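# Pull cloth off standing lanterns and lay it flat

## Task

Lift the cloth free of the lanterns, which poke up through holes in it, and leave it spread flat on the table, with every lantern still upright at its present spot. No gripped part of the cloth may drop more than about a palm's width at the moment its gripper releases it; cloth that snags on an open hand, lifts and settles back near its release point is not counted as a drop. Finish by releasing the cloth and moving the arms away.

## Robot and tools

Setup. Four identical i2rt Big YAM arms, arm1 to arm4, each with six joints, a two-finger gripper and a wrist camera. Feet (base_link, scene frame, metres): arm1 x=+0.335 y=+0.740 z=+0.739; arm2 x=-0.335 y=+0.740 z=+0.808; arm3 x=-0.335 y=-0.740 z=+0.775; arm4 x=+0.335 y=-0.740 z=+0.827. Each foot faces its own +x: arm1 and arm2 point toward -y, arm3 and arm4 toward +y. Table tops under the arms are at z=+0.720. A hand reaches roughly 1.0 m from the joint1 axis. Room cameras cam_high (overhead, looking down) and cam_low (side view from +x) plus arm1_cam_wrist to arm4_cam_wrist supply images; calibration is approximate, so positions read from pictures can be off by millimetres to a few centimetres.

Frame. One shared scene frame, origin on the floor, +z up, metres. The hand point sits between the finger pads about 1 cm behind the tips. Fingers point along the hand's +z; they open and close along its y. Quaternions are written w,x,y,z.

move. Keys arm1, arm2, arm3, arm4 and cameras. Each arm key takes an object with:
- joints: absolute joint targets by name. joint1_rad -2.879 to 2.879 (base yaw, positive counter-clockwise from above), joint2_rad 0 to 3.141 (shoulder), joint3_rad 0 to 3.019 (elbow), joint4_rad -1.692 to 1.57 (hand pitch, positive tips fingers up), joint5_rad -1.57 to 1.57 (hand sideways, positive to the arm's right), joint6_rad -2.094 to 2.094 (hand roll), all radians; gripper_m 0 to 0.093, fingertip gap in metres. Done tolerances: ±0.045, ±0.14, ±0.09, ±0.055, ±0.03, ±0.035, ±0.003.
- target: a single list of seven numbers [x, y, z, qw, qx, qy, qz], an absolute hand pose in the scene frame (metres), the same format the hand line prints. The hand follows a straight line from its current hand_target to it. When target is used, joints may carry only gripper_m.
- speed: top path speed, 0.002 to 0.5 m/s, default 0.25; only allowed together with target. Rotation is capped at twice that value in rad/s.
Each arm gets its own object; an arm left out keeps its previous command and may still be pushing. All motions in one call start at once; all hand paths finish together, paced by the slowest. A path lasts 0.5 to 10 s (cut off at 10 s), a whole action at most 15 s. Paths ignore obstacles and other arms. The controller limits each step to 100 mm and 20 degrees from the measured pose; expect a centimetre or more of final error, overshoot near full stretch, and wide swings on joint moves. cameras: list of names, [] for none, omitted or ["all"] for all. Unknown keys make a call invalid; out-of-range values get it refused, and a refusal cancels the rest of that reply's move, wait and finished_scene calls.

wait: seconds from 0 to 10 plus optional cameras; commands nothing and returns state and images.

zoom_image: camera and region [x0, y0, x1, y1] in pixels from the top-left, no larger than 504 by 504, on a camera present in the newest images.

finished_scene: scene = number of the current scene. The first call only asks for a check; a second call ends it irreversibly and reports success.

Results. Per-robot state: joint_positions, hand (printed pose, may be off at long reach), hand_target (pose of the held joint targets), joint_status, hand_status, Joint velocities (rad/s, gripper m/s), joint torques (arm joints only, include arm weight; joints 3 and 4 flip sign past ±28 N m). pictures names the image order. as last shown lists robots not in the action whose state is repeated. The move line says done per arm or its worst status. off_target: stopped short, may still push. time_out: joint did not finish; it keeps a nearby target and may keep pushing (send its reported position to relax it). joint command not followed / pose unreachable: a self- and inter-arm collision check withheld the motion (gripper still moves); named joints then say not_followed and the arm may keep trying. on_its_own lists uncommanded behaviour; held at there is a target, not a reading. MOTOR HOT appears at 85 °C; at 100 °C an OVER-TEMPERATURE FAULT drops that arm for 30 to 60 s or longer, and its keys read limit_stop_at_motor_heat (resend targets afterward).

Gripper. Closed on nothing it reads 0.000 or 0.001; gripping, it reads a bit under the object width. Full force about 50 to 62 N per pad from roughly 0.005 m below first-contact reading. Release with a target well above the reading.

Timing. The scene keeps running while you think, holding the last command.

Avoid: releasing cloth from high up (lower it to the table first), tipping or shifting lanterns, knocking anything out of the work area, arms pressing hard into each other (the check can react late; fingers, gripper housings and cameras may still collide), driving into the table or pushing against unreachable poses (heats motors), and dropping or letting go of moving items.

Each tool is called after ">>>" as name([rows], argument=value, ...), one row to a line, values as JSON.

## Session

I'll start by looking at the current scene.

>>> move()

Scene clock: 0.00 s.
Joint torques (N m): no reading
Motor temperatures (°C): arm1=[29 24 28 23 28 30 31] | arm2=[24 22 26 31 31 33 33] | arm3=[26 33 24 29 28 27 28] | arm4=[28 36 29 28 31 25 34]
Heat: arm1: hottest gripper 31 °C; arm2: hottest joint6_rad 33 °C; arm3: hottest joint2_rad 33 °C; arm4: hottest joint2_rad 36 °C.
Joint velocities: arm1=[0.005 0.015 0.027 -0.007 0.022 -0.037 0] | arm2=[-0.005 0.015 0.027 -0.012 0.007 0.066 0] | arm3=[-0.015 -0.015 0.012 -0.007 0.007 -0.066 0] | arm4=[0.005 0.015 -0.007 -0.002 0.022 -0.007 0]
arm1.joint_positions: joint1_rad=+0.893 joint2_rad=+0.474 joint3_rad=+1.466 joint4_rad=-1.525 joint5_rad=-0.119 joint6_rad=-0.037 gripper_m=+0.094
arm1.joint_status: not commanded
arm1.hand: x=+0.4569 y=+0.6798 z=+1.2987 quat_wxyz=(-0.482, -0.235, -0.834, +0.127) (m; scene frame)
arm1.hand_target: x=+0.4549 y=+0.6815 z=+1.3080 quat_wxyz=(-0.492, -0.233, -0.829, +0.131) (m; scene frame)
arm1.hand_status: not commanded
arm2.joint_positions: joint1_rad=+0.236 joint2_rad=+0.408 joint3_rad=+1.607 joint4_rad=-1.580 joint5_rad=-0.114 joint6_rad=+0.453 gripper_m=+0.094
arm2.joint_status: not commanded
arm2.hand: x=-0.3022 y=+0.6764 z=+1.4154 quat_wxyz=(-0.524, -0.629, -0.539, +0.198) (m; scene frame)
arm2.hand_target: x=-0.3028 y=+0.6789 z=+1.4220 quat_wxyz=(-0.531, -0.625, -0.536, +0.202) (m; scene frame)
arm2.hand_status: not commanded
arm3.joint_positions: joint1_rad=-0.391 joint2_rad=+0.417 joint3_rad=+1.593 joint4_rad=-1.502 joint5_rad=-0.234 joint6_rad=-0.657 gripper_m=+0.094
arm3.joint_status: not commanded
arm3.hand: x=-0.3494 y=-0.6576 z=+1.3968 quat_wxyz=(-0.534, +0.689, -0.420, -0.250) (m; scene frame)
arm3.hand_target: x=-0.3500 y=-0.6589 z=+1.4036 quat_wxyz=(-0.541, +0.686, -0.416, -0.252) (m; scene frame)
arm3.hand_status: not commanded
arm4.joint_positions: joint1_rad=-0.441 joint2_rad=+0.357 joint3_rad=+1.462 joint4_rad=-1.456 joint5_rad=-0.277 joint6_rad=-0.670 gripper_m=+0.094
arm4.joint_status: not commanded
arm4.hand: x=+0.3351 y=-0.6458 z=+1.4134 quat_wxyz=(-0.532, +0.675, -0.454, -0.233) (m; scene frame)
arm4.hand_target: x=+0.3331 y=-0.6499 z=+1.4198 quat_wxyz=(-0.541, +0.671, -0.450, -0.234) (m; scene frame)
arm4.hand_status: not commanded
pictures: arm1_cam_wrist, arm2_cam_wrist, arm3_cam_wrist, arm4_cam_wrist, cam_high, cam_low

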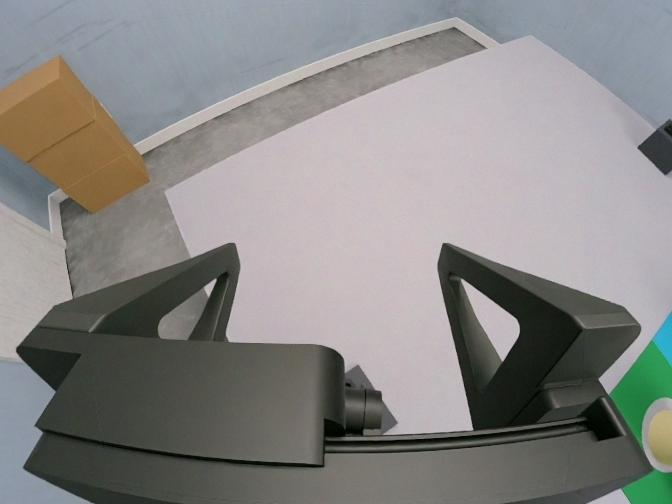

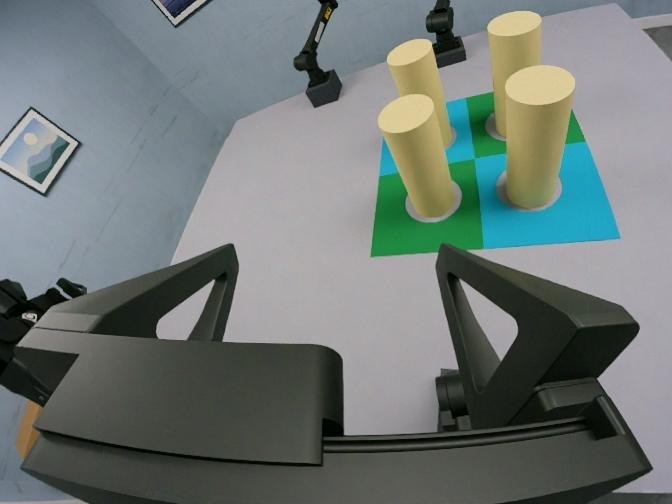

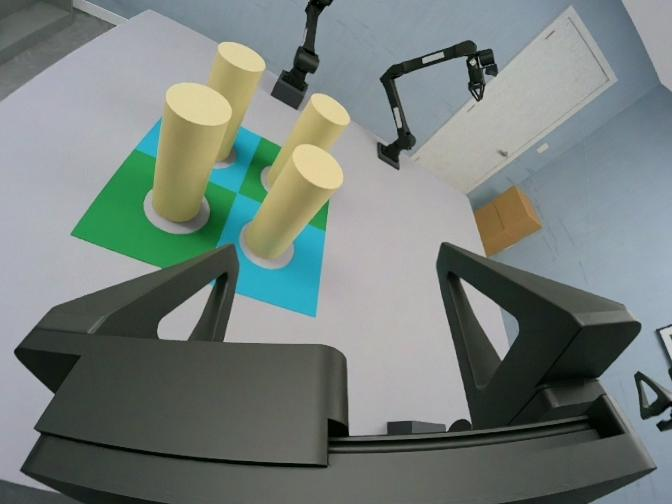

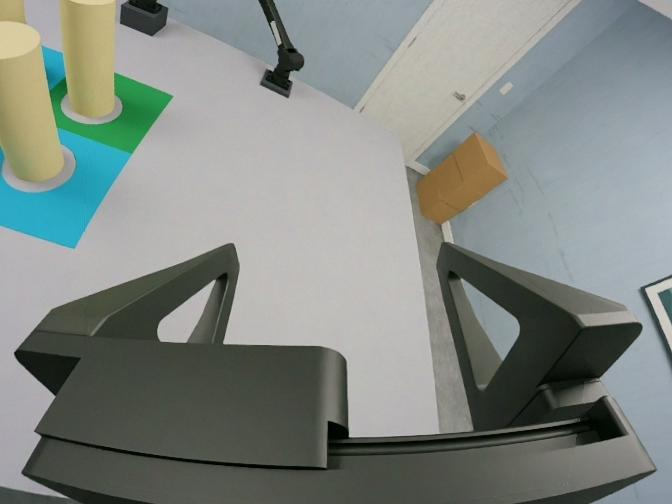

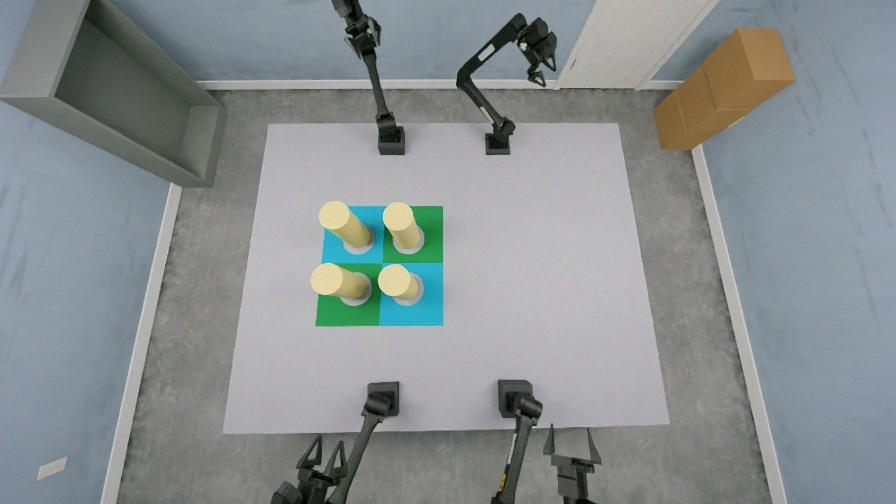

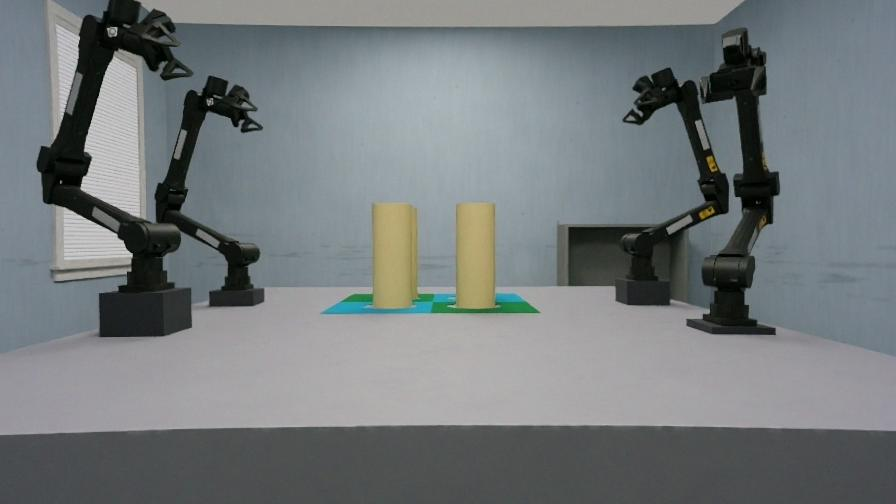

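>>> zoom_image(camera="cam_high", region=[290, 180, 470, 350])

>>> zoom_image(camera="cam_low", region=[300, 180, 560, 330])

Scaled by 2.800.

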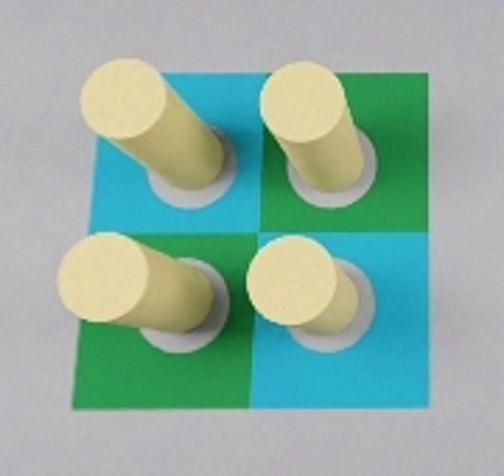

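Scaled by 1.938.

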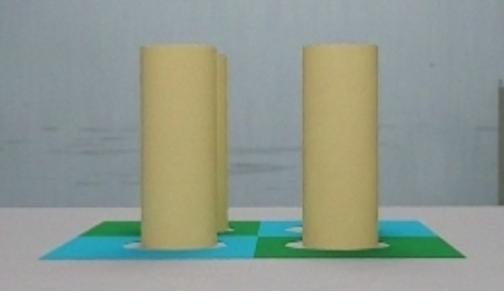

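>>> move(arm1={"joints": {"joint1_rad": -0.75, "joint2_rad": 1.853, "joint3_rad": 1.644, "joint4_rad": -1.361, "joint5_rad": 0.0, "joint6_rad": 0.05}}, arm2={"joints": {"joint1_rad": -0.793, "joint2_rad": 1.986, "joint3_rad": 1.644, "joint4_rad": -1.229, "joint5_rad": 0.0, "joint6_rad": -1.592}}, arm3={"joints": {"joint1_rad": 0.787, "joint2_rad": 1.864, "joint3_rad": 1.564, "joint4_rad": -1.271, "joint5_rad": 0.0, "joint6_rad": 1.609}}, arm4={"joints": {"joint1_rad": 0.821, "joint2_rad": 1.855, "joint3_rad": 1.414, "joint4_rad": -1.129, "joint5_rad": 0.0, "joint6_rad": 0.0}})

Scene clock: 120.23 s.
Joint torques (N m): arm1=[-0.85 -15.38 10.92 -0.31 0.12 0.18] | arm2=[0.5 -23.3 8.9 0.34 -0.14 -0.18] | arm3=[-0.03 -17.14 7.69 0.01 0.24 0.13] | arm4=[-0.85 -11.28 10.15 0.17 -0.07 0.17]
Motor temperatures (°C): arm1=[29 25 32 23 26 27 27] | arm2=[24 22 29 30 27 29 28] | arm3=[26 33 26 28 26 25 27] | arm4=[27 35 32 27 27 24 29]
Heat: arm1: hottest joint3_rad 32 °C; arm2: hottest joint4_rad 30 °C; arm3: hottest joint2_rad 33 °C; arm4: hottest joint2_rad 35 °C.
move: arm1 done; arm2 done; arm3 done; arm4 done
Joint velocities: arm1=[0.005 0.015 0.002 0.007 -0.007 0.037 0] | arm2=[-0.005 -0.005 0.017 -0.017 0.022 -0.037 0] | arm3=[-0.015 0.005 -0.002 -0.012 -0.022 0.007 0] | arm4=[-0.005 -0.005 -0.012 -0.002 0.051 0.051 0]
arm1.joint_positions: joint1_rad=-0.751 joint2_rad=+1.866 joint3_rad=+1.627 joint4_rad=-1.354 joint5_rad=+0.001 joint6_rad=+0.038 gripper_m=+0.094
arm1.joint_status: all done
arm1.hand: x=-0.0424 y=+0.3254 z=+0.8834 quat_wxyz=(+0.000, -0.922, -0.388, -0.005) (m; scene frame)
arm1.hand_target: x=-0.0444 y=+0.3223 z=+0.8969 quat_wxyz=(-0.005, -0.924, -0.383, +0.005) (m; scene frame)
arm1.hand_status: not commanded
arm2.joint_positions: joint1_rad=-0.795 joint2_rad=+1.993 joint3_rad=+1.639 joint4_rad=-1.232 joint5_rad=+0.000 joint6_rad=-1.582 gripper_m=+0.094
arm2.joint_status: all done
arm2.hand: x=-0.7644 y=+0.3302 z=+0.8755 quat_wxyz=(-0.003, -0.388, -0.922, -0.009) (m; scene frame)
arm2.hand_target: x=-0.7658 y=+0.3271 z=+0.8813 quat_wxyz=(+0.000, -0.382, -0.924, -0.002) (m; scene frame)
arm2.hand_status: not commanded
arm3.joint_positions: joint1_rad=+0.786 joint2_rad=+1.866 joint3_rad=+1.552 joint4_rad=-1.273 joint5_rad=-0.001 joint6_rad=+1.596 gripper_m=+0.094
arm3.joint_status: all done
arm3.hand: x=-0.7438 y=-0.3629 z=+0.8842 quat_wxyz=(-0.008, +0.389, -0.921, +0.005) (m; scene frame)
arm3.hand_target: x=-0.7476 y=-0.3599 z=+0.8898 quat_wxyz=(-0.005, +0.383, -0.924, -0.002) (m; scene frame)
arm3.hand_status: not commanded
arm4.joint_positions: joint1_rad=+0.834 joint2_rad=+1.853 joint3_rad=+1.407 joint4_rad=-1.124 joint5_rad=+0.000 joint6_rad=-0.014 gripper_m=+0.094
arm4.joint_status: all done
arm4.hand: x=-0.0499 y=-0.3657 z=+0.8961 quat_wxyz=(-0.003, +0.929, -0.370, -0.003) (m; scene frame)
arm4.hand_target: x=-0.0459 y=-0.3596 z=+0.8974 quat_wxyz=(-0.003, +0.924, -0.382, -0.003) (m; scene frame)
arm4.hand_status: not commanded
pictures: arm1_cam_wrist, arm2_cam_wrist, arm3_cam_wrist, arm4_cam_wrist, cam_high, cam_low
camera_calibration:
arm1_cam_wrist: T_world_to_cam=[[-0.716025, 0.69792, -0.0146941, -0.242755], [0.56993, 0.596611, 0.56501, -0.660887], [0.403098, 0.396186, -0.824954, 0.747249], [0, 0, 0, 1]] pos_world=[-0.0983743, 0.267666, 0.986286]
arm2_cam_wrist: T_world_to_cam=[[-0.71911, -0.694475, -0.0241748, -0.296025], [-0.570318, 0.569958, 0.591511, -1.13784], [-0.397012, 0.439149, -0.805934, 0.378925], [0, 0, 0, 1]] pos_world=[-0.711369, 0.276535, 0.971279]
arm3_cam_wrist: T_world_to_cam=[[0.718587, -0.695324, 0.0125835, 0.271726], [-0.575543, -0.584447, 0.571989, -1.1394], [-0.390363, -0.418266, -0.820165, 0.408068], [0, 0, 0, 1]] pos_world=[-0.691739, -0.306302, 0.982988]
arm4_cam_wrist: T_world_to_cam=[[0.682229, 0.731124, 0.00460802, 0.29633], [0.591553, -0.555675, 0.584201, -0.693585], [0.429684, -0.395833, -0.811596, 0.724603], [0, 0, 0, 1]] pos_world=[-0.103223, -0.315239, 0.991912]

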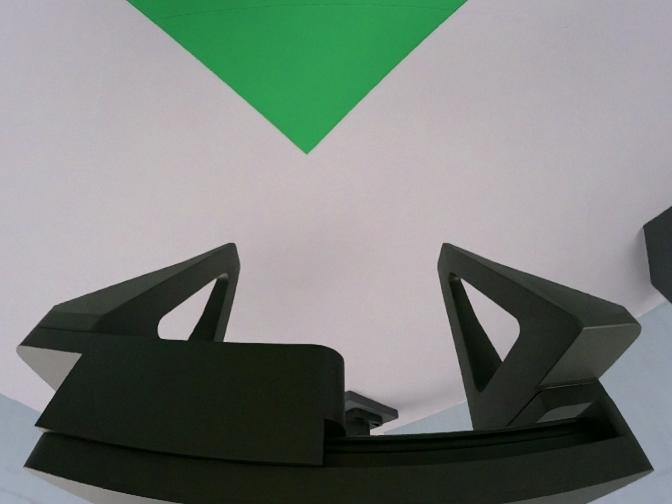

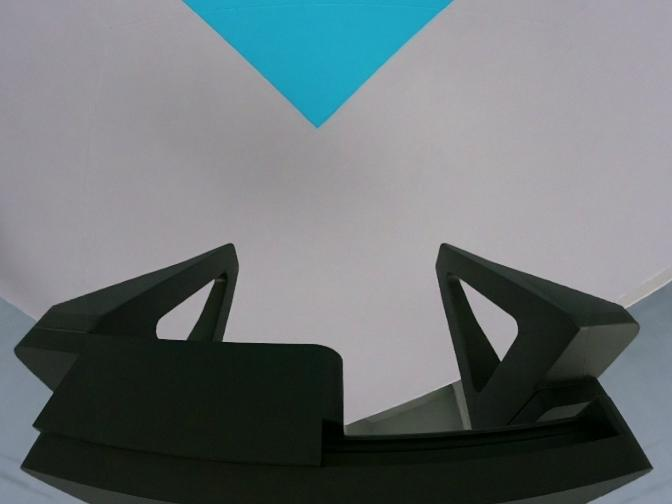

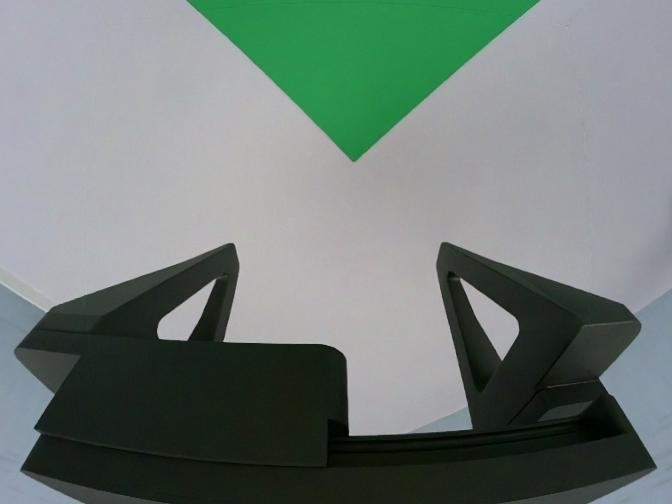

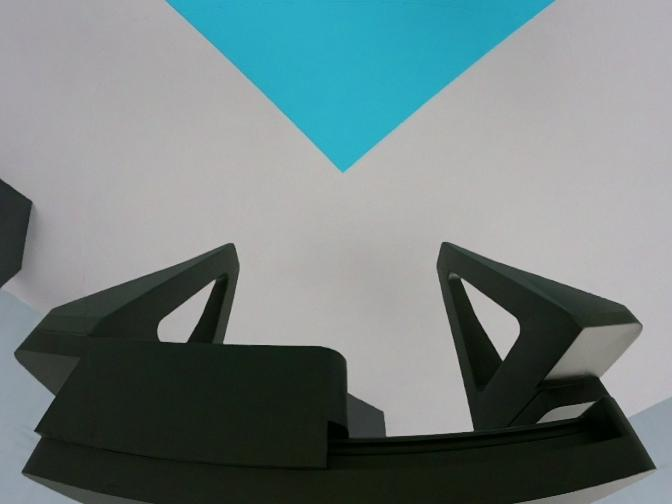

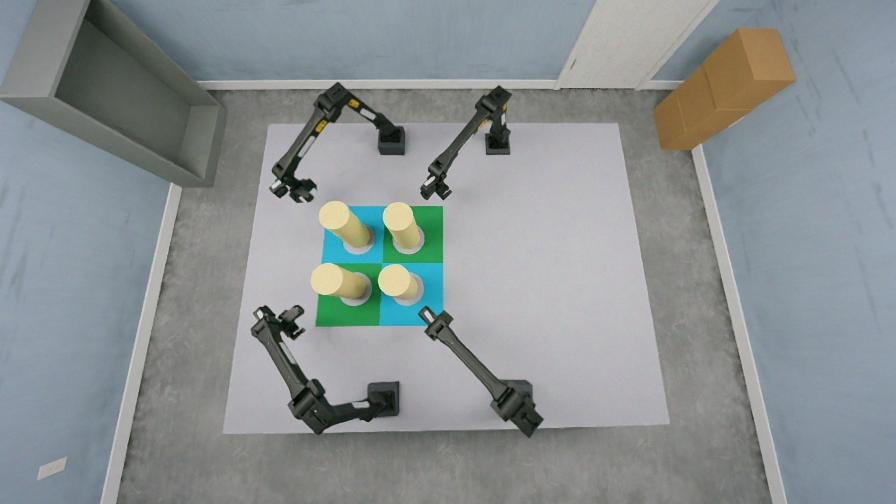

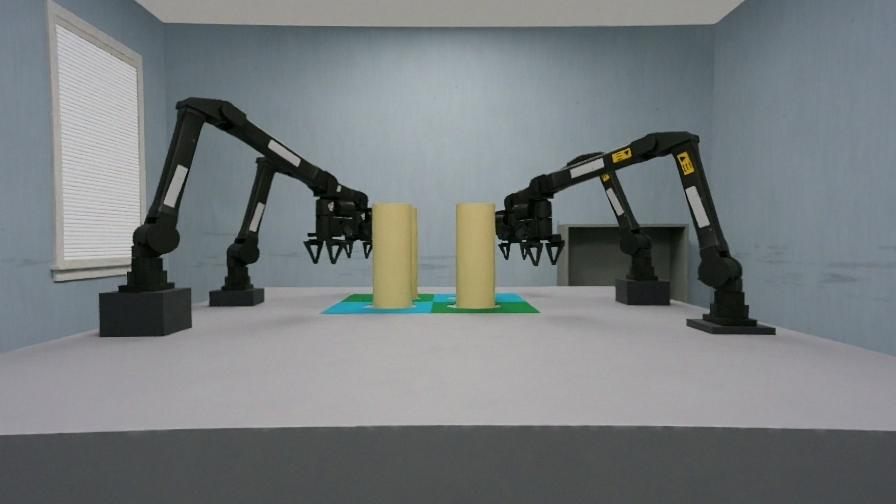

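>>> zoom_image(camera="cam_high", region=[400, 150, 480, 230])

>>> zoom_image(camera="cam_high", region=[400, 280, 480, 360])

>>> zoom_image(camera="cam_high", region=[255, 160, 335, 240])

>>> zoom_image(camera="cam_high", region=[245, 290, 325, 370])

Scaled by 6.300.

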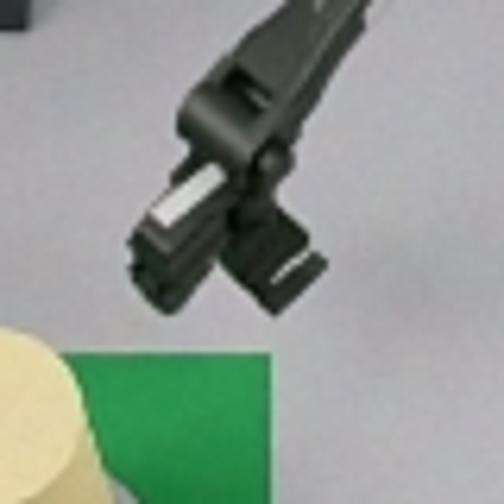

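Scaled by 6.300.

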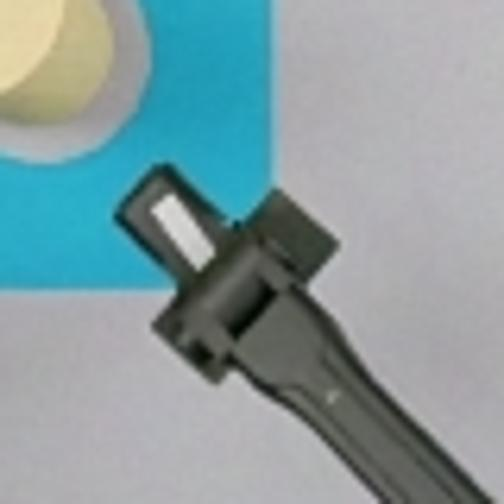

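Scaled by 6.300.

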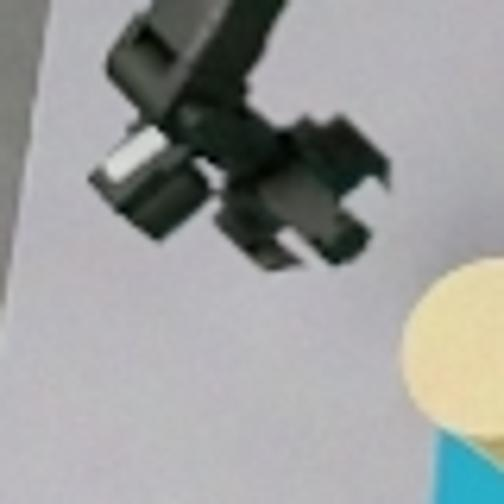

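Scaled by 6.300.

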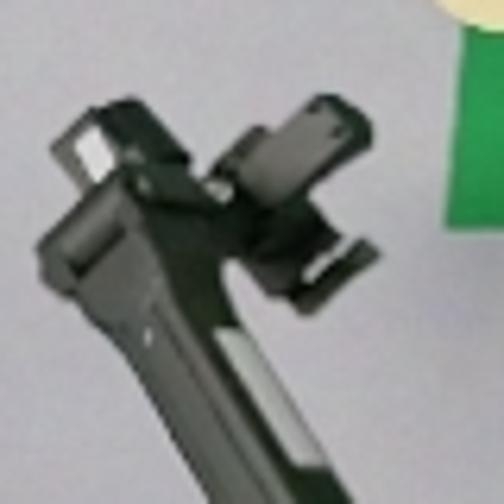

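>>> move(arm1={"target": [-0.0427, 0.2793, 0.80, 0, 0.92388, 0.38268, 0], "speed": 0.25}, arm2={"target": [-0.7098, 0.3048, 0.80, 0, 0.38268, 0.92388, 0], "speed": 0.25}, arm3={"target": [-0.7128, -0.3528, 0.80, 0, -0.38268, 0.92388, 0], "speed": 0.25}, arm4={"target": [-0.0512, -0.3518, 0.80, 0, -0.92388, 0.38268, 0], "speed": 0.25}, cameras=["arm1_cam_wrist", "arm2_cam_wrist", "arm3_cam_wrist", "arm4_cam_wrist"])

Scene clock: 175.73 s.
Joint torques (N m): arm1=[-1.03 -17.67 9.32 0.44 0.24 0.17] | arm2=[-0.73 -22.18 7.35 0.77 -0.17 0.02] | arm3=[0.15 -16.62 6.45 0.51 0.12 -0.12] | arm4=[-0.91 -12.63 8.84 0.62 -0.19 0.15]
Motor temperatures (°C): arm1=[28 31 38 22 26 26 26] | arm2=[23 25 31 29 26 28 27] | arm3=[26 37 28 28 26 25 27] | arm4=[27 36 34 26 25 23 28]
Heat: arm1: hottest joint3_rad 38 °C; arm2: hottest joint3_rad 31 °C; arm3: hottest joint2_rad 37 °C; arm4: hottest joint2_rad 36 °C.
move: arm1 off_target; arm2 done; arm3 done; arm4 done
Joint velocities: arm1=[-0.005 0.005 -0.002 -0.007 0.051 -0.022 0] | arm2=[-0.005 0.005 0.002 -0.007 -0.022 -0.081 0] | arm3=[-0.015 0.005 0.002 -0.007 -0.051 -0.007 0] | arm4=[-0.005 -0.005 -0.007 0.002 -0.066 0.007 0]
arm1.joint_positions: joint1_rad=-0.697 joint2_rad=+2.032 joint3_rad=+1.616 joint4_rad=-1.203 joint5_rad=+0.001 joint6_rad=+0.087 gripper_m=+0.094
arm1.joint_status: not commanded
arm1.hand: x=-0.0366 y=+0.2841 z=+0.7868 quat_wxyz=(+0.007, -0.921, -0.390, -0.016) (m; scene frame)
arm1.hand_target: x=-0.0417 y=+0.2800 z=+0.7996 quat_wxyz=(+0.000, -0.924, -0.383, -0.001) (m; scene frame)
arm1.hand_status: off_target (0.015 m and 2.2 deg from the pose sent, 0.095 m and 0.9 deg at the start)
arm2.joint_positions: joint1_rad=-0.689 joint2_rad=+2.022 joint3_rad=+1.476 joint4_rad=-1.027 joint5_rad=+0.000 joint6_rad=-1.506 gripper_m=+0.094
arm2.joint_status: not commanded
arm2.hand: x=-0.7059 y=+0.3021 z=+0.8029 quat_wxyz=(+0.000, -0.374, -0.927, -0.003) (m; scene frame)
arm2.hand_target: x=-0.7096 y=+0.3048 z=+0.8004 quat_wxyz=(+0.000, -0.383, -0.924, +0.000) (m; scene frame)
arm2.hand_status: done (0.006 m and 1.1 deg from the pose sent, 0.097 m and 1.3 deg at the start)
arm3.joint_positions: joint1_rad=+0.730 joint2_rad=+1.907 joint3_rad=+1.372 joint4_rad=-1.051 joint5_rad=-0.009 joint6_rad=+1.568 gripper_m=+0.094
arm3.joint_status: not commanded
arm3.hand: x=-0.7081 y=-0.3556 z=+0.8001 quat_wxyz=(-0.004, +0.376, -0.927, +0.006) (m; scene frame)
arm3.hand_target: x=-0.7121 y=-0.3535 z=+0.8007 quat_wxyz=(+0.000, +0.383, -0.924, +0.000) (m; scene frame)
arm3.hand_status: done (0.006 m and 1.2 deg from the pose sent, 0.090 m and 1.4 deg at the start)
arm4.joint_positions: joint1_rad=+0.831 joint2_rad=+2.016 joint3_rad=+1.361 joint4_rad=-0.940 joint5_rad=+0.000 joint6_rad=-0.014 gripper_m=+0.094
arm4.joint_status: not commanded
arm4.hand: x=-0.0529 y=-0.3599 z=+0.7956 quat_wxyz=(+0.002, +0.929, -0.371, +0.009) (m; scene frame)
arm4.hand_target: x=-0.0515 y=-0.3515 z=+0.7994 quat_wxyz=(+0.000, +0.924, -0.382, +0.000) (m; scene frame)
arm4.hand_status: done (0.009 m and 1.8 deg from the pose sent, 0.097 m and 1.7 deg at the start)
pictures: arm1_cam_wrist, arm2_cam_wrist, arm3_cam_wrist, arm4_cam_wrist
camera_calibration:
arm1_cam_wrist: T_world_to_cam=[[-0.719128, 0.694797, -0.0105816, -0.213655], [0.558704, 0.587189, 0.585712, -0.599002], [0.413164, 0.41529, -0.81045, 0.665146], [0, 0, 0, 1]] pos_world=[-0.0937951, 0.223946, 0.88765]
arm2_cam_wrist: T_world_to_cam=[[-0.698, -0.71601, -0.0112494, -0.264161], [-0.582008, 0.558077, 0.591453, -1.05018], [-0.417208, 0.419381, -0.806261, 0.347926], [0, 0, 0, 1]] pos_world=[-0.650439, 0.251023, 0.898678]
arm3_cam_wrist: T_world_to_cam=[[0.698678, -0.715351, 0.0110595, 0.232142], [-0.587772, -0.565122, 0.578931, -1.07388], [-0.407889, -0.410987, -0.815301, 0.342417], [0, 0, 0, 1]] pos_world=[-0.65372, -0.300081, 0.898308]
arm4_cam_wrist: T_world_to_cam=[[0.684437, 0.72906, 0.00406262, 0.294497], [0.578791, -0.546737, 0.605044, -0.64388], [0.443335, -0.411764, -0.796181, 0.62937], [0, 0, 0, 1]] pos_world=[-0.107915, -0.307588, 0.889473]

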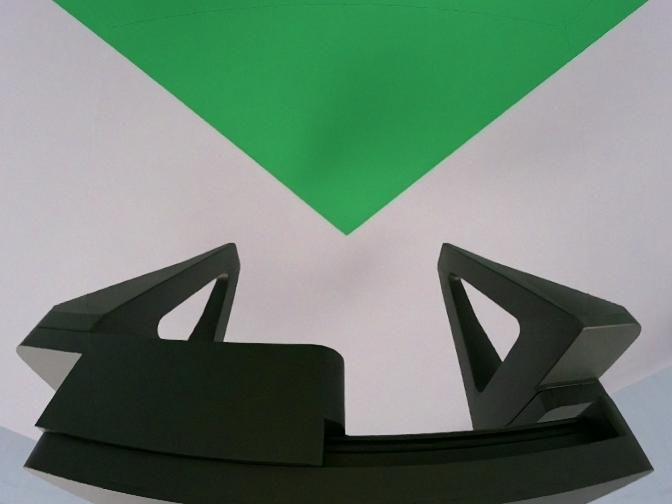

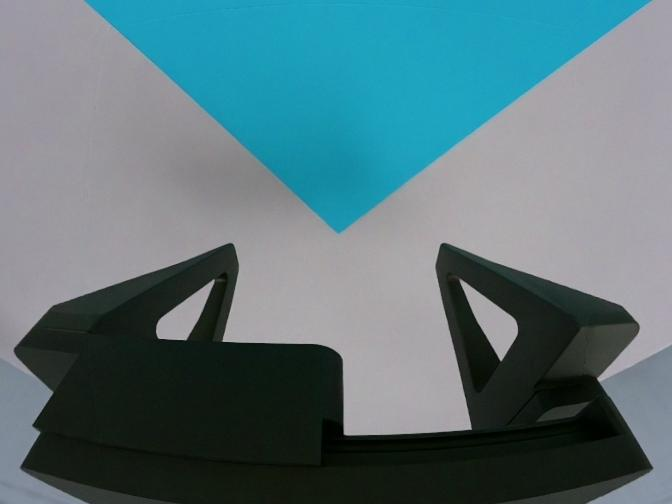

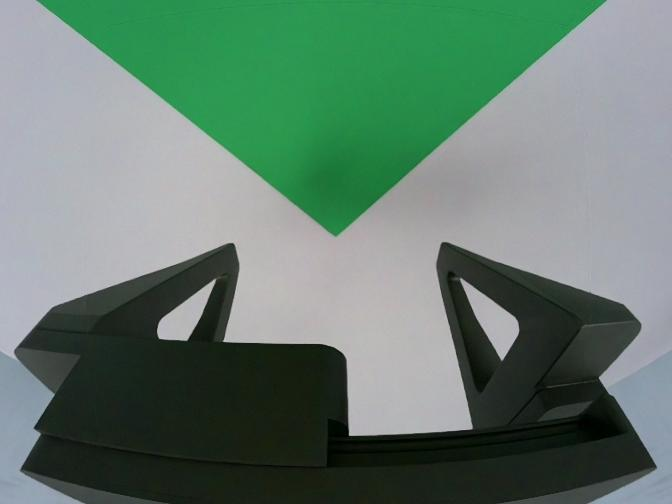

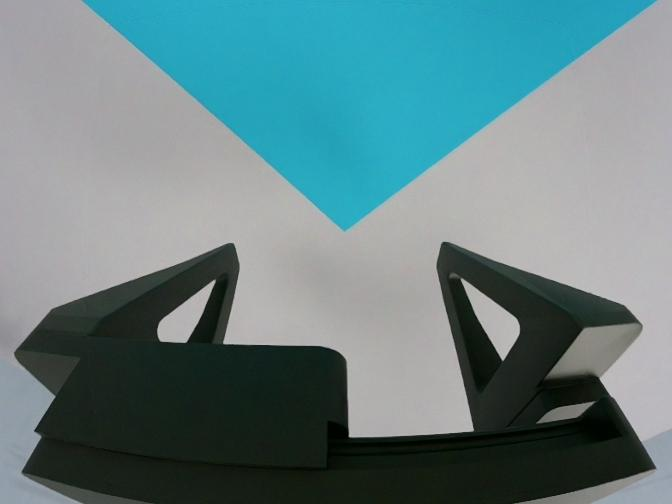

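>>> move(arm1={"target": [-0.052, 0.276, 0.735, 0, 0.92388, 0.38268, 0], "speed": 0.06}, arm2={"target": [-0.7133, 0.3083, 0.725, 0, 0.38268, 0.92388, 0], "speed": 0.06}, arm3={"target": [-0.7128, -0.3528, 0.725, 0, -0.38268, 0.92388, 0], "speed": 0.06}, arm4={"target": [-0.0482, -0.3488, 0.725, 0, -0.92388, 0.38268, 0], "speed": 0.06}, cameras=["arm1_cam_wrist", "arm2_cam_wrist", "arm3_cam_wrist", "arm4_cam_wrist", "cam_low"])

Scene clock: 190.87 s.
Joint torques (N m): arm1=[-1.55 -15.62 8.31 0.4 0.31 0.09] | arm2=[-0.38 -21.54 6.53 0.83 -0.19 -0.07] | arm3=[0.32 -16.15 5.6 0.54 0.12 -0.1] | arm4=[-1.03 -11.28 7.19 0.69 -0.19 0.09]
Motor temperatures (°C): arm1=[28 30 37 22 25 26 26] | arm2=[23 25 30 29 26 27 26] | arm3=[26 37 29 28 26 25 26] | arm4=[27 37 34 26 25 23 28]
Heat: arm1: hottest joint3_rad 37 °C; arm2: hottest joint3_rad 30 °C; arm3: hottest joint2_rad 37 °C; arm4: hottest joint2_rad 37 °C.
move: arm1 done; arm2 done; arm3 done; arm4 off_target
Joint velocities: arm1=[-0.005 -0.015 -0.002 0.002 0.037 0.022 0] | arm2=[-0.015 -0.015 -0.007 -0.012 0.007 0.066 0] | arm3=[-0.005 -0.005 -0.007 -0.002 -0.007 -0.037 0] | arm4=[0.005 -0.015 -0.002 -0.012 -0.007 0.037 0]
arm1.joint_positions: joint1_rad=-0.700 joint2_rad=+2.098 joint3_rad=+1.598 joint4_rad=-1.080 joint5_rad=+0.001 joint6_rad=+0.087 gripper_m=+0.094
arm1.joint_status: not commanded
arm1.hand: x=-0.0475 y=+0.2729 z=+0.7419 quat_wxyz=(-0.002, -0.921, -0.389, +0.001) (m; scene frame)
arm1.hand_target: x=-0.0515 y=+0.2762 z=+0.7350 quat_wxyz=(+0.000, -0.924, -0.383, +0.000) (m; scene frame)
arm1.hand_status: done (0.009 m and 0.8 deg from the pose sent, 0.055 m and 2.2 deg at the start)
arm2.joint_positions: joint1_rad=-0.696 joint2_rad=+2.129 joint3_rad=+1.437 joint4_rad=-0.873 joint5_rad=+0.000 joint6_rad=-1.505 gripper_m=+0.094
arm2.joint_status: not commanded
arm2.hand: x=-0.7101 y=+0.3035 z=+0.7320 quat_wxyz=(+0.001, -0.378, -0.926, +0.001) (m; scene frame)
arm2.hand_target: x=-0.7124 y=+0.3090 z=+0.7252 quat_wxyz=(+0.000, -0.383, -0.924, +0.000) (m; scene frame)
arm2.hand_status: done (0.009 m and 0.7 deg from the pose sent, 0.078 m and 1.1 deg at the start)
arm3.joint_positions: joint1_rad=+0.730 joint2_rad=+2.011 joint3_rad=+1.323 joint4_rad=-0.886 joint5_rad=-0.009 joint6_rad=+1.567 gripper_m=+0.094
arm3.joint_status: not commanded
arm3.hand: x=-0.7099 y=-0.3526 z=+0.7312 quat_wxyz=(-0.001, +0.376, -0.927, +0.001) (m; scene frame)
arm3.hand_target: x=-0.7120 y=-0.3536 z=+0.7255 quat_wxyz=(+0.000, +0.383, -0.924, +0.000) (m; scene frame)
arm3.hand_status: done (0.007 m and 0.8 deg from the pose sent, 0.075 m and 1.2 deg at the start)
arm4.joint_positions: joint1_rad=+0.826 joint2_rad=+2.117 joint3_rad=+1.344 joint4_rad=-0.786 joint5_rad=+0.000 joint6_rad=-0.014 gripper_m=+0.094
arm4.joint_status: not commanded
arm4.hand: x=-0.0582 y=-0.3502 z=+0.7374 quat_wxyz=(-0.005, +0.927, -0.374, -0.008) (m; scene frame)
arm4.hand_target: x=-0.0484 y=-0.3488 z=+0.7250 quat_wxyz=(+0.000, +0.924, -0.383, +0.000) (m; scene frame)
arm4.hand_status: off_target (0.016 m and 1.6 deg from the pose sent, 0.072 m and 1.8 deg at the start)
pictures: arm1_cam_wrist, arm2_cam_wrist, arm3_cam_wrist, arm4_cam_wrist, cam_low
camera_calibration:
arm1_cam_wrist: T_world_to_cam=[[-0.717179, 0.696751, -0.0138851, -0.212189], [0.574341, 0.60223, 0.554483, -0.540251], [0.394698, 0.389688, -0.832079, 0.66007], [0, 0, 0, 1]] pos_world=[-0.102418, 0.215977, 0.845844]
arm2_cam_wrist: T_world_to_cam=[[-0.703201, -0.710987, -0.00248509, -0.278433], [-0.574563, 0.566205, 0.591007, -1.0083], [-0.418791, 0.417025, -0.806662, 0.288359], [0, 0, 0, 1]] pos_world=[-0.654366, 0.252691, 0.827831]
arm3_cam_wrist: T_world_to_cam=[[0.699093, -0.715029, -0.00152711, 0.245981], [-0.582412, -0.570668, 0.578908, -1.03146], [-0.414808, -0.403821, -0.815391, 0.284344], [0, 0, 0, 1]] pos_world=[-0.654747, -0.29791, 0.829346]
arm4_cam_wrist: T_world_to_cam=[[0.688625, 0.725105, 0.00437671, 0.289865], [0.591275, -0.565002, 0.575471, -0.584166], [0.41975, -0.393696, -0.81781, 0.610254], [0, 0, 0, 1]] pos_world=[-0.110359, -0.299982, 0.833974]

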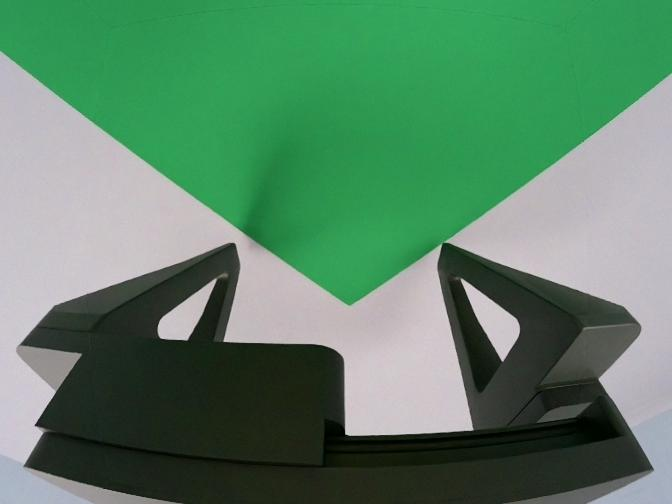

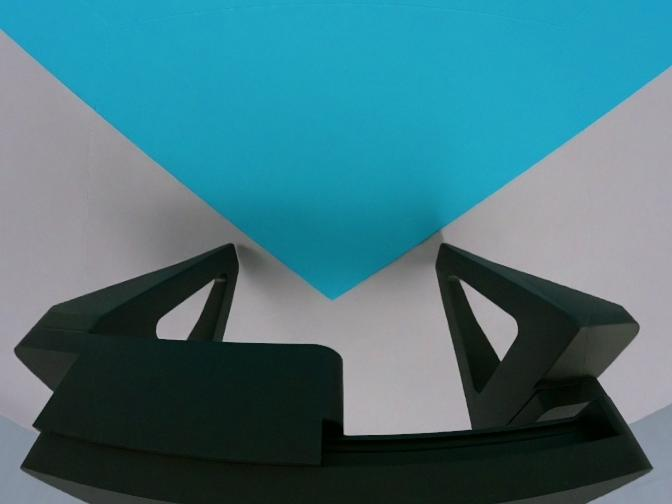

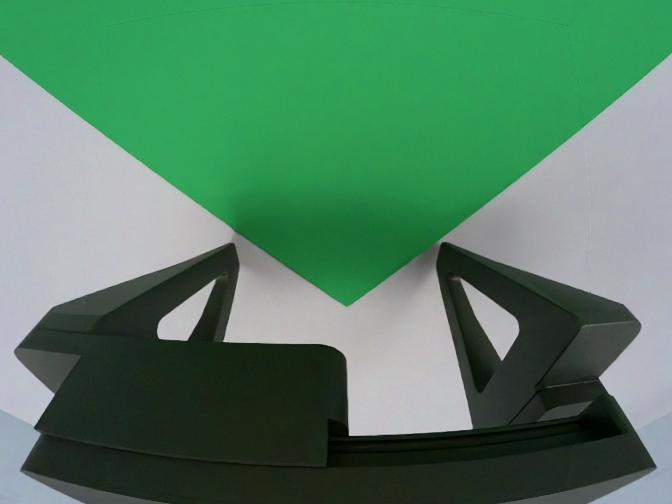

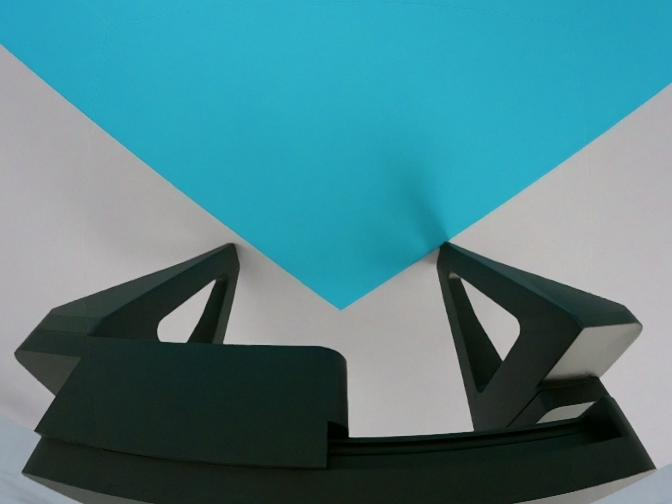

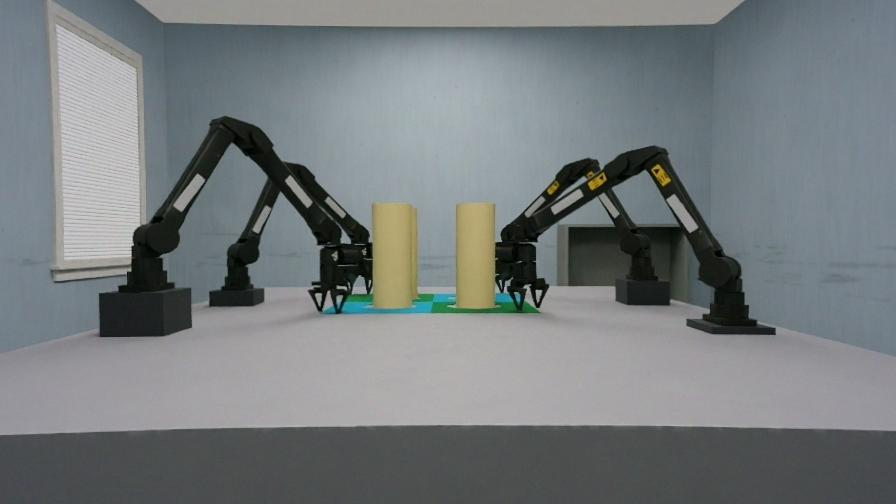

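>>> move(arm1={"target": [-0.052, 0.276, 0.722, 0, 0.92388, 0.38268, 0], "speed": 0.04}, arm2={"target": [-0.7133, 0.3083, 0.715, 0, 0.38268, 0.92388, 0], "speed": 0.04}, arm3={"target": [-0.7128, -0.3528, 0.715, 0, -0.38268, 0.92388, 0], "speed": 0.04}, arm4={"target": [-0.0442, -0.3478, 0.712, 0, -0.92388, 0.38268, 0], "speed": 0.04}, cameras=["arm1_cam_wrist", "arm2_cam_wrist", "arm3_cam_wrist", "arm4_cam_wrist"])

Scene clock: 198.53 s.
Joint torques (N m): arm1=[-1.67 -15.74 8.08 0.31 0.24 0.1] | arm2=[-0.26 -20.6 6.48 0.91 -0.19 -0.08] | arm3=[0.26 -15.21 5.45 0.62 0.12 -0.11] | arm4=[-1.55 -10.05 6.42 1.55 -0.18 0.03]
Motor temperatures (°C): arm1=[28 30 36 22 25 26 26] | arm2=[23 25 30 29 26 27 26] | arm3=[26 38 29 28 26 25 26] | arm4=[27 38 34 26 25 23 28]
Heat: arm1: hottest joint3_rad 36 °C; arm2: hottest joint3_rad 30 °C; arm3: hottest joint2_rad 38 °C; arm4: hottest joint2_rad 38 °C.
move: arm1 off_target; arm2 off_target; arm3 off_target; arm4 off_target
Joint velocities: arm1=[-0.005 -0.005 -0.012 -0.012 -0.037 -0.007 0] | arm2=[0.005 -0.005 0.012 -0.012 0.022 0.007 0] | arm3=[-0.015 0.005 0.007 -0.007 -0.022 -0.007 0] | arm4=[-0.005 -0.015 0.007 0.002 -0.037 0.007 0]
arm1.joint_positions: joint1_rad=-0.700 joint2_rad=+2.109 joint3_rad=+1.591 joint4_rad=-1.055 joint5_rad=+0.002 joint6_rad=+0.087 gripper_m=+0.094
arm1.joint_status: not commanded
arm1.hand: x=-0.0489 y=+0.2716 z=+0.7332 quat_wxyz=(-0.004, -0.921, -0.389, +0.004) (m; scene frame)
arm1.hand_target: x=-0.0518 y=+0.2763 z=+0.7220 quat_wxyz=(+0.000, -0.924, -0.383, +0.000) (m; scene frame)
arm1.hand_status: off_target (0.012 m and 1.0 deg from the pose sent, 0.021 m and 0.8 deg at the start)
arm2.joint_positions: joint1_rad=-0.696 joint2_rad=+2.134 joint3_rad=+1.437 joint4_rad=-0.856 joint5_rad=+0.000 joint6_rad=-1.505 gripper_m=+0.094
arm2.joint_status: not commanded
arm2.hand: x=-0.7122 y=+0.3013 z=+0.7293 quat_wxyz=(+0.003, -0.378, -0.926, +0.007) (m; scene frame)
arm2.hand_target: x=-0.7130 y=+0.3087 z=+0.7154 quat_wxyz=(+0.000, -0.383, -0.924, +0.000) (m; scene frame)
arm2.hand_status: off_target (0.016 m and 1.0 deg from the pose sent, 0.018 m and 0.7 deg at the start)
arm3.joint_positions: joint1_rad=+0.730 joint2_rad=+2.015 joint3_rad=+1.323 joint4_rad=-0.868 joint5_rad=-0.009 joint6_rad=+1.567 gripper_m=+0.094
arm3.joint_status: not commanded
arm3.hand: x=-0.7126 y=-0.3498 z=+0.7294 quat_wxyz=(+0.001, +0.376, -0.927, -0.006) (m; scene frame)
arm3.hand_target: x=-0.7124 y=-0.3532 z=+0.7155 quat_wxyz=(+0.000, +0.383, -0.924, +0.000) (m; scene frame)
arm3.hand_status: off_target (0.015 m and 1.1 deg from the pose sent, 0.016 m and 0.8 deg at the start)
arm4.joint_positions: joint1_rad=+0.825 joint2_rad=+2.117 joint3_rad=+1.342 joint4_rad=-0.778 joint5_rad=+0.000 joint6_rad=-0.014 gripper_m=+0.094
arm4.joint_status: not commanded
arm4.hand: x=-0.0585 y=-0.3496 z=+0.7367 quat_wxyz=(-0.006, +0.927, -0.374, -0.011) (m; scene frame)
arm4.hand_target: x=-0.0438 y=-0.3486 z=+0.7129 quat_wxyz=(+0.000, +0.924, -0.383, +0.000) (m; scene frame)
arm4.hand_status: off_target (0.029 m and 1.8 deg from the pose sent, 0.029 m and 1.6 deg at the start)
pictures: arm1_cam_wrist, arm2_cam_wrist, arm3_cam_wrist, arm4_cam_wrist
camera_calibration:
arm1_cam_wrist: T_world_to_cam=[[-0.716959, 0.696979, -0.0137849, -0.212595], [0.577581, 0.604979, 0.548089, -0.529722], [0.390346, 0.384996, -0.836306, 0.658012], [0, 0, 0, 1]] pos_world=[-0.103317, 0.215313, 0.837703]
arm2_cam_wrist: T_world_to_cam=[[-0.703433, -0.7107, 0.00931137, -0.290401], [-0.569807, 0.571714, 0.590307, -1.00447], [-0.424855, 0.409936, -0.807125, 0.284325], [0, 0, 0, 1]] pos_world=[-0.655834, 0.251325, 0.825135]
arm3_cam_wrist: T_world_to_cam=[[0.699119, -0.714817, -0.0164027, 0.260821], [-0.576334, -0.576958, 0.578756, -1.02815], [-0.423169, -0.395166, -0.815336, 0.279957], [0, 0, 0, 1]] pos_world=[-0.656436, -0.296133, 0.827587]
arm4_cam_wrist: T_world_to_cam=[[0.688906, 0.724837, 0.00448137, 0.289488], [0.593247, -0.56737, 0.571095, -0.580756], [0.416493, -0.390772, -0.820872, 0.613109], [0, 0, 0, 1]] pos_world=[-0.110254, -0.299749, 0.833653]

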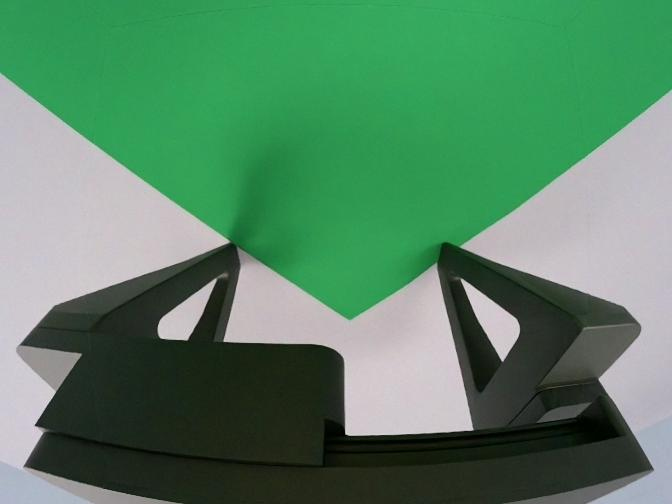

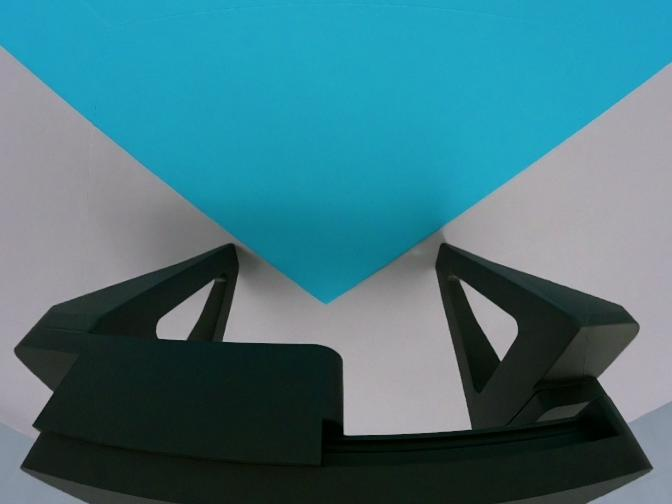

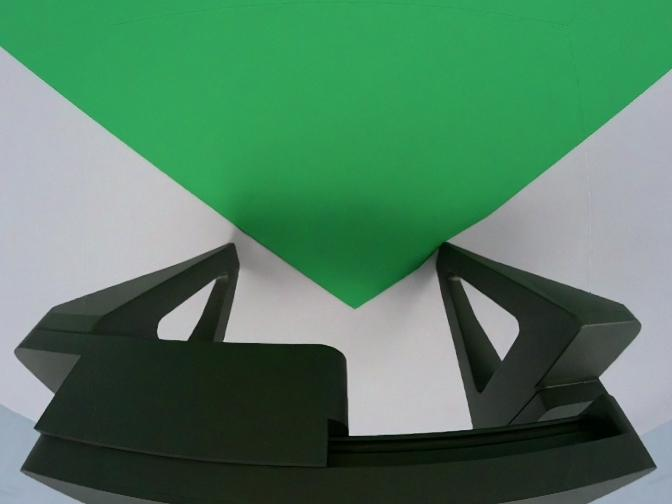

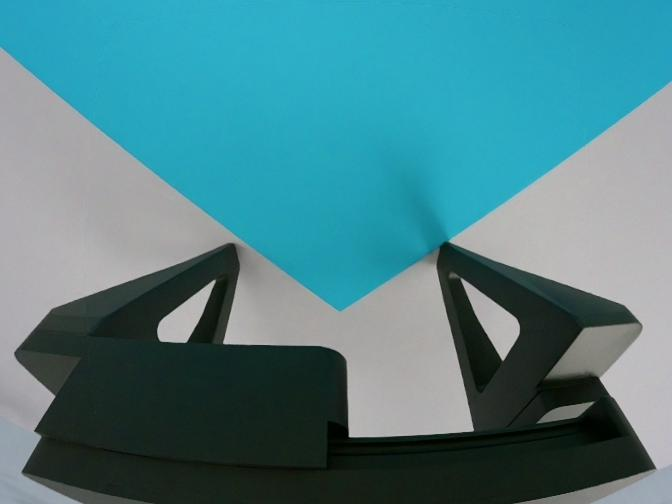

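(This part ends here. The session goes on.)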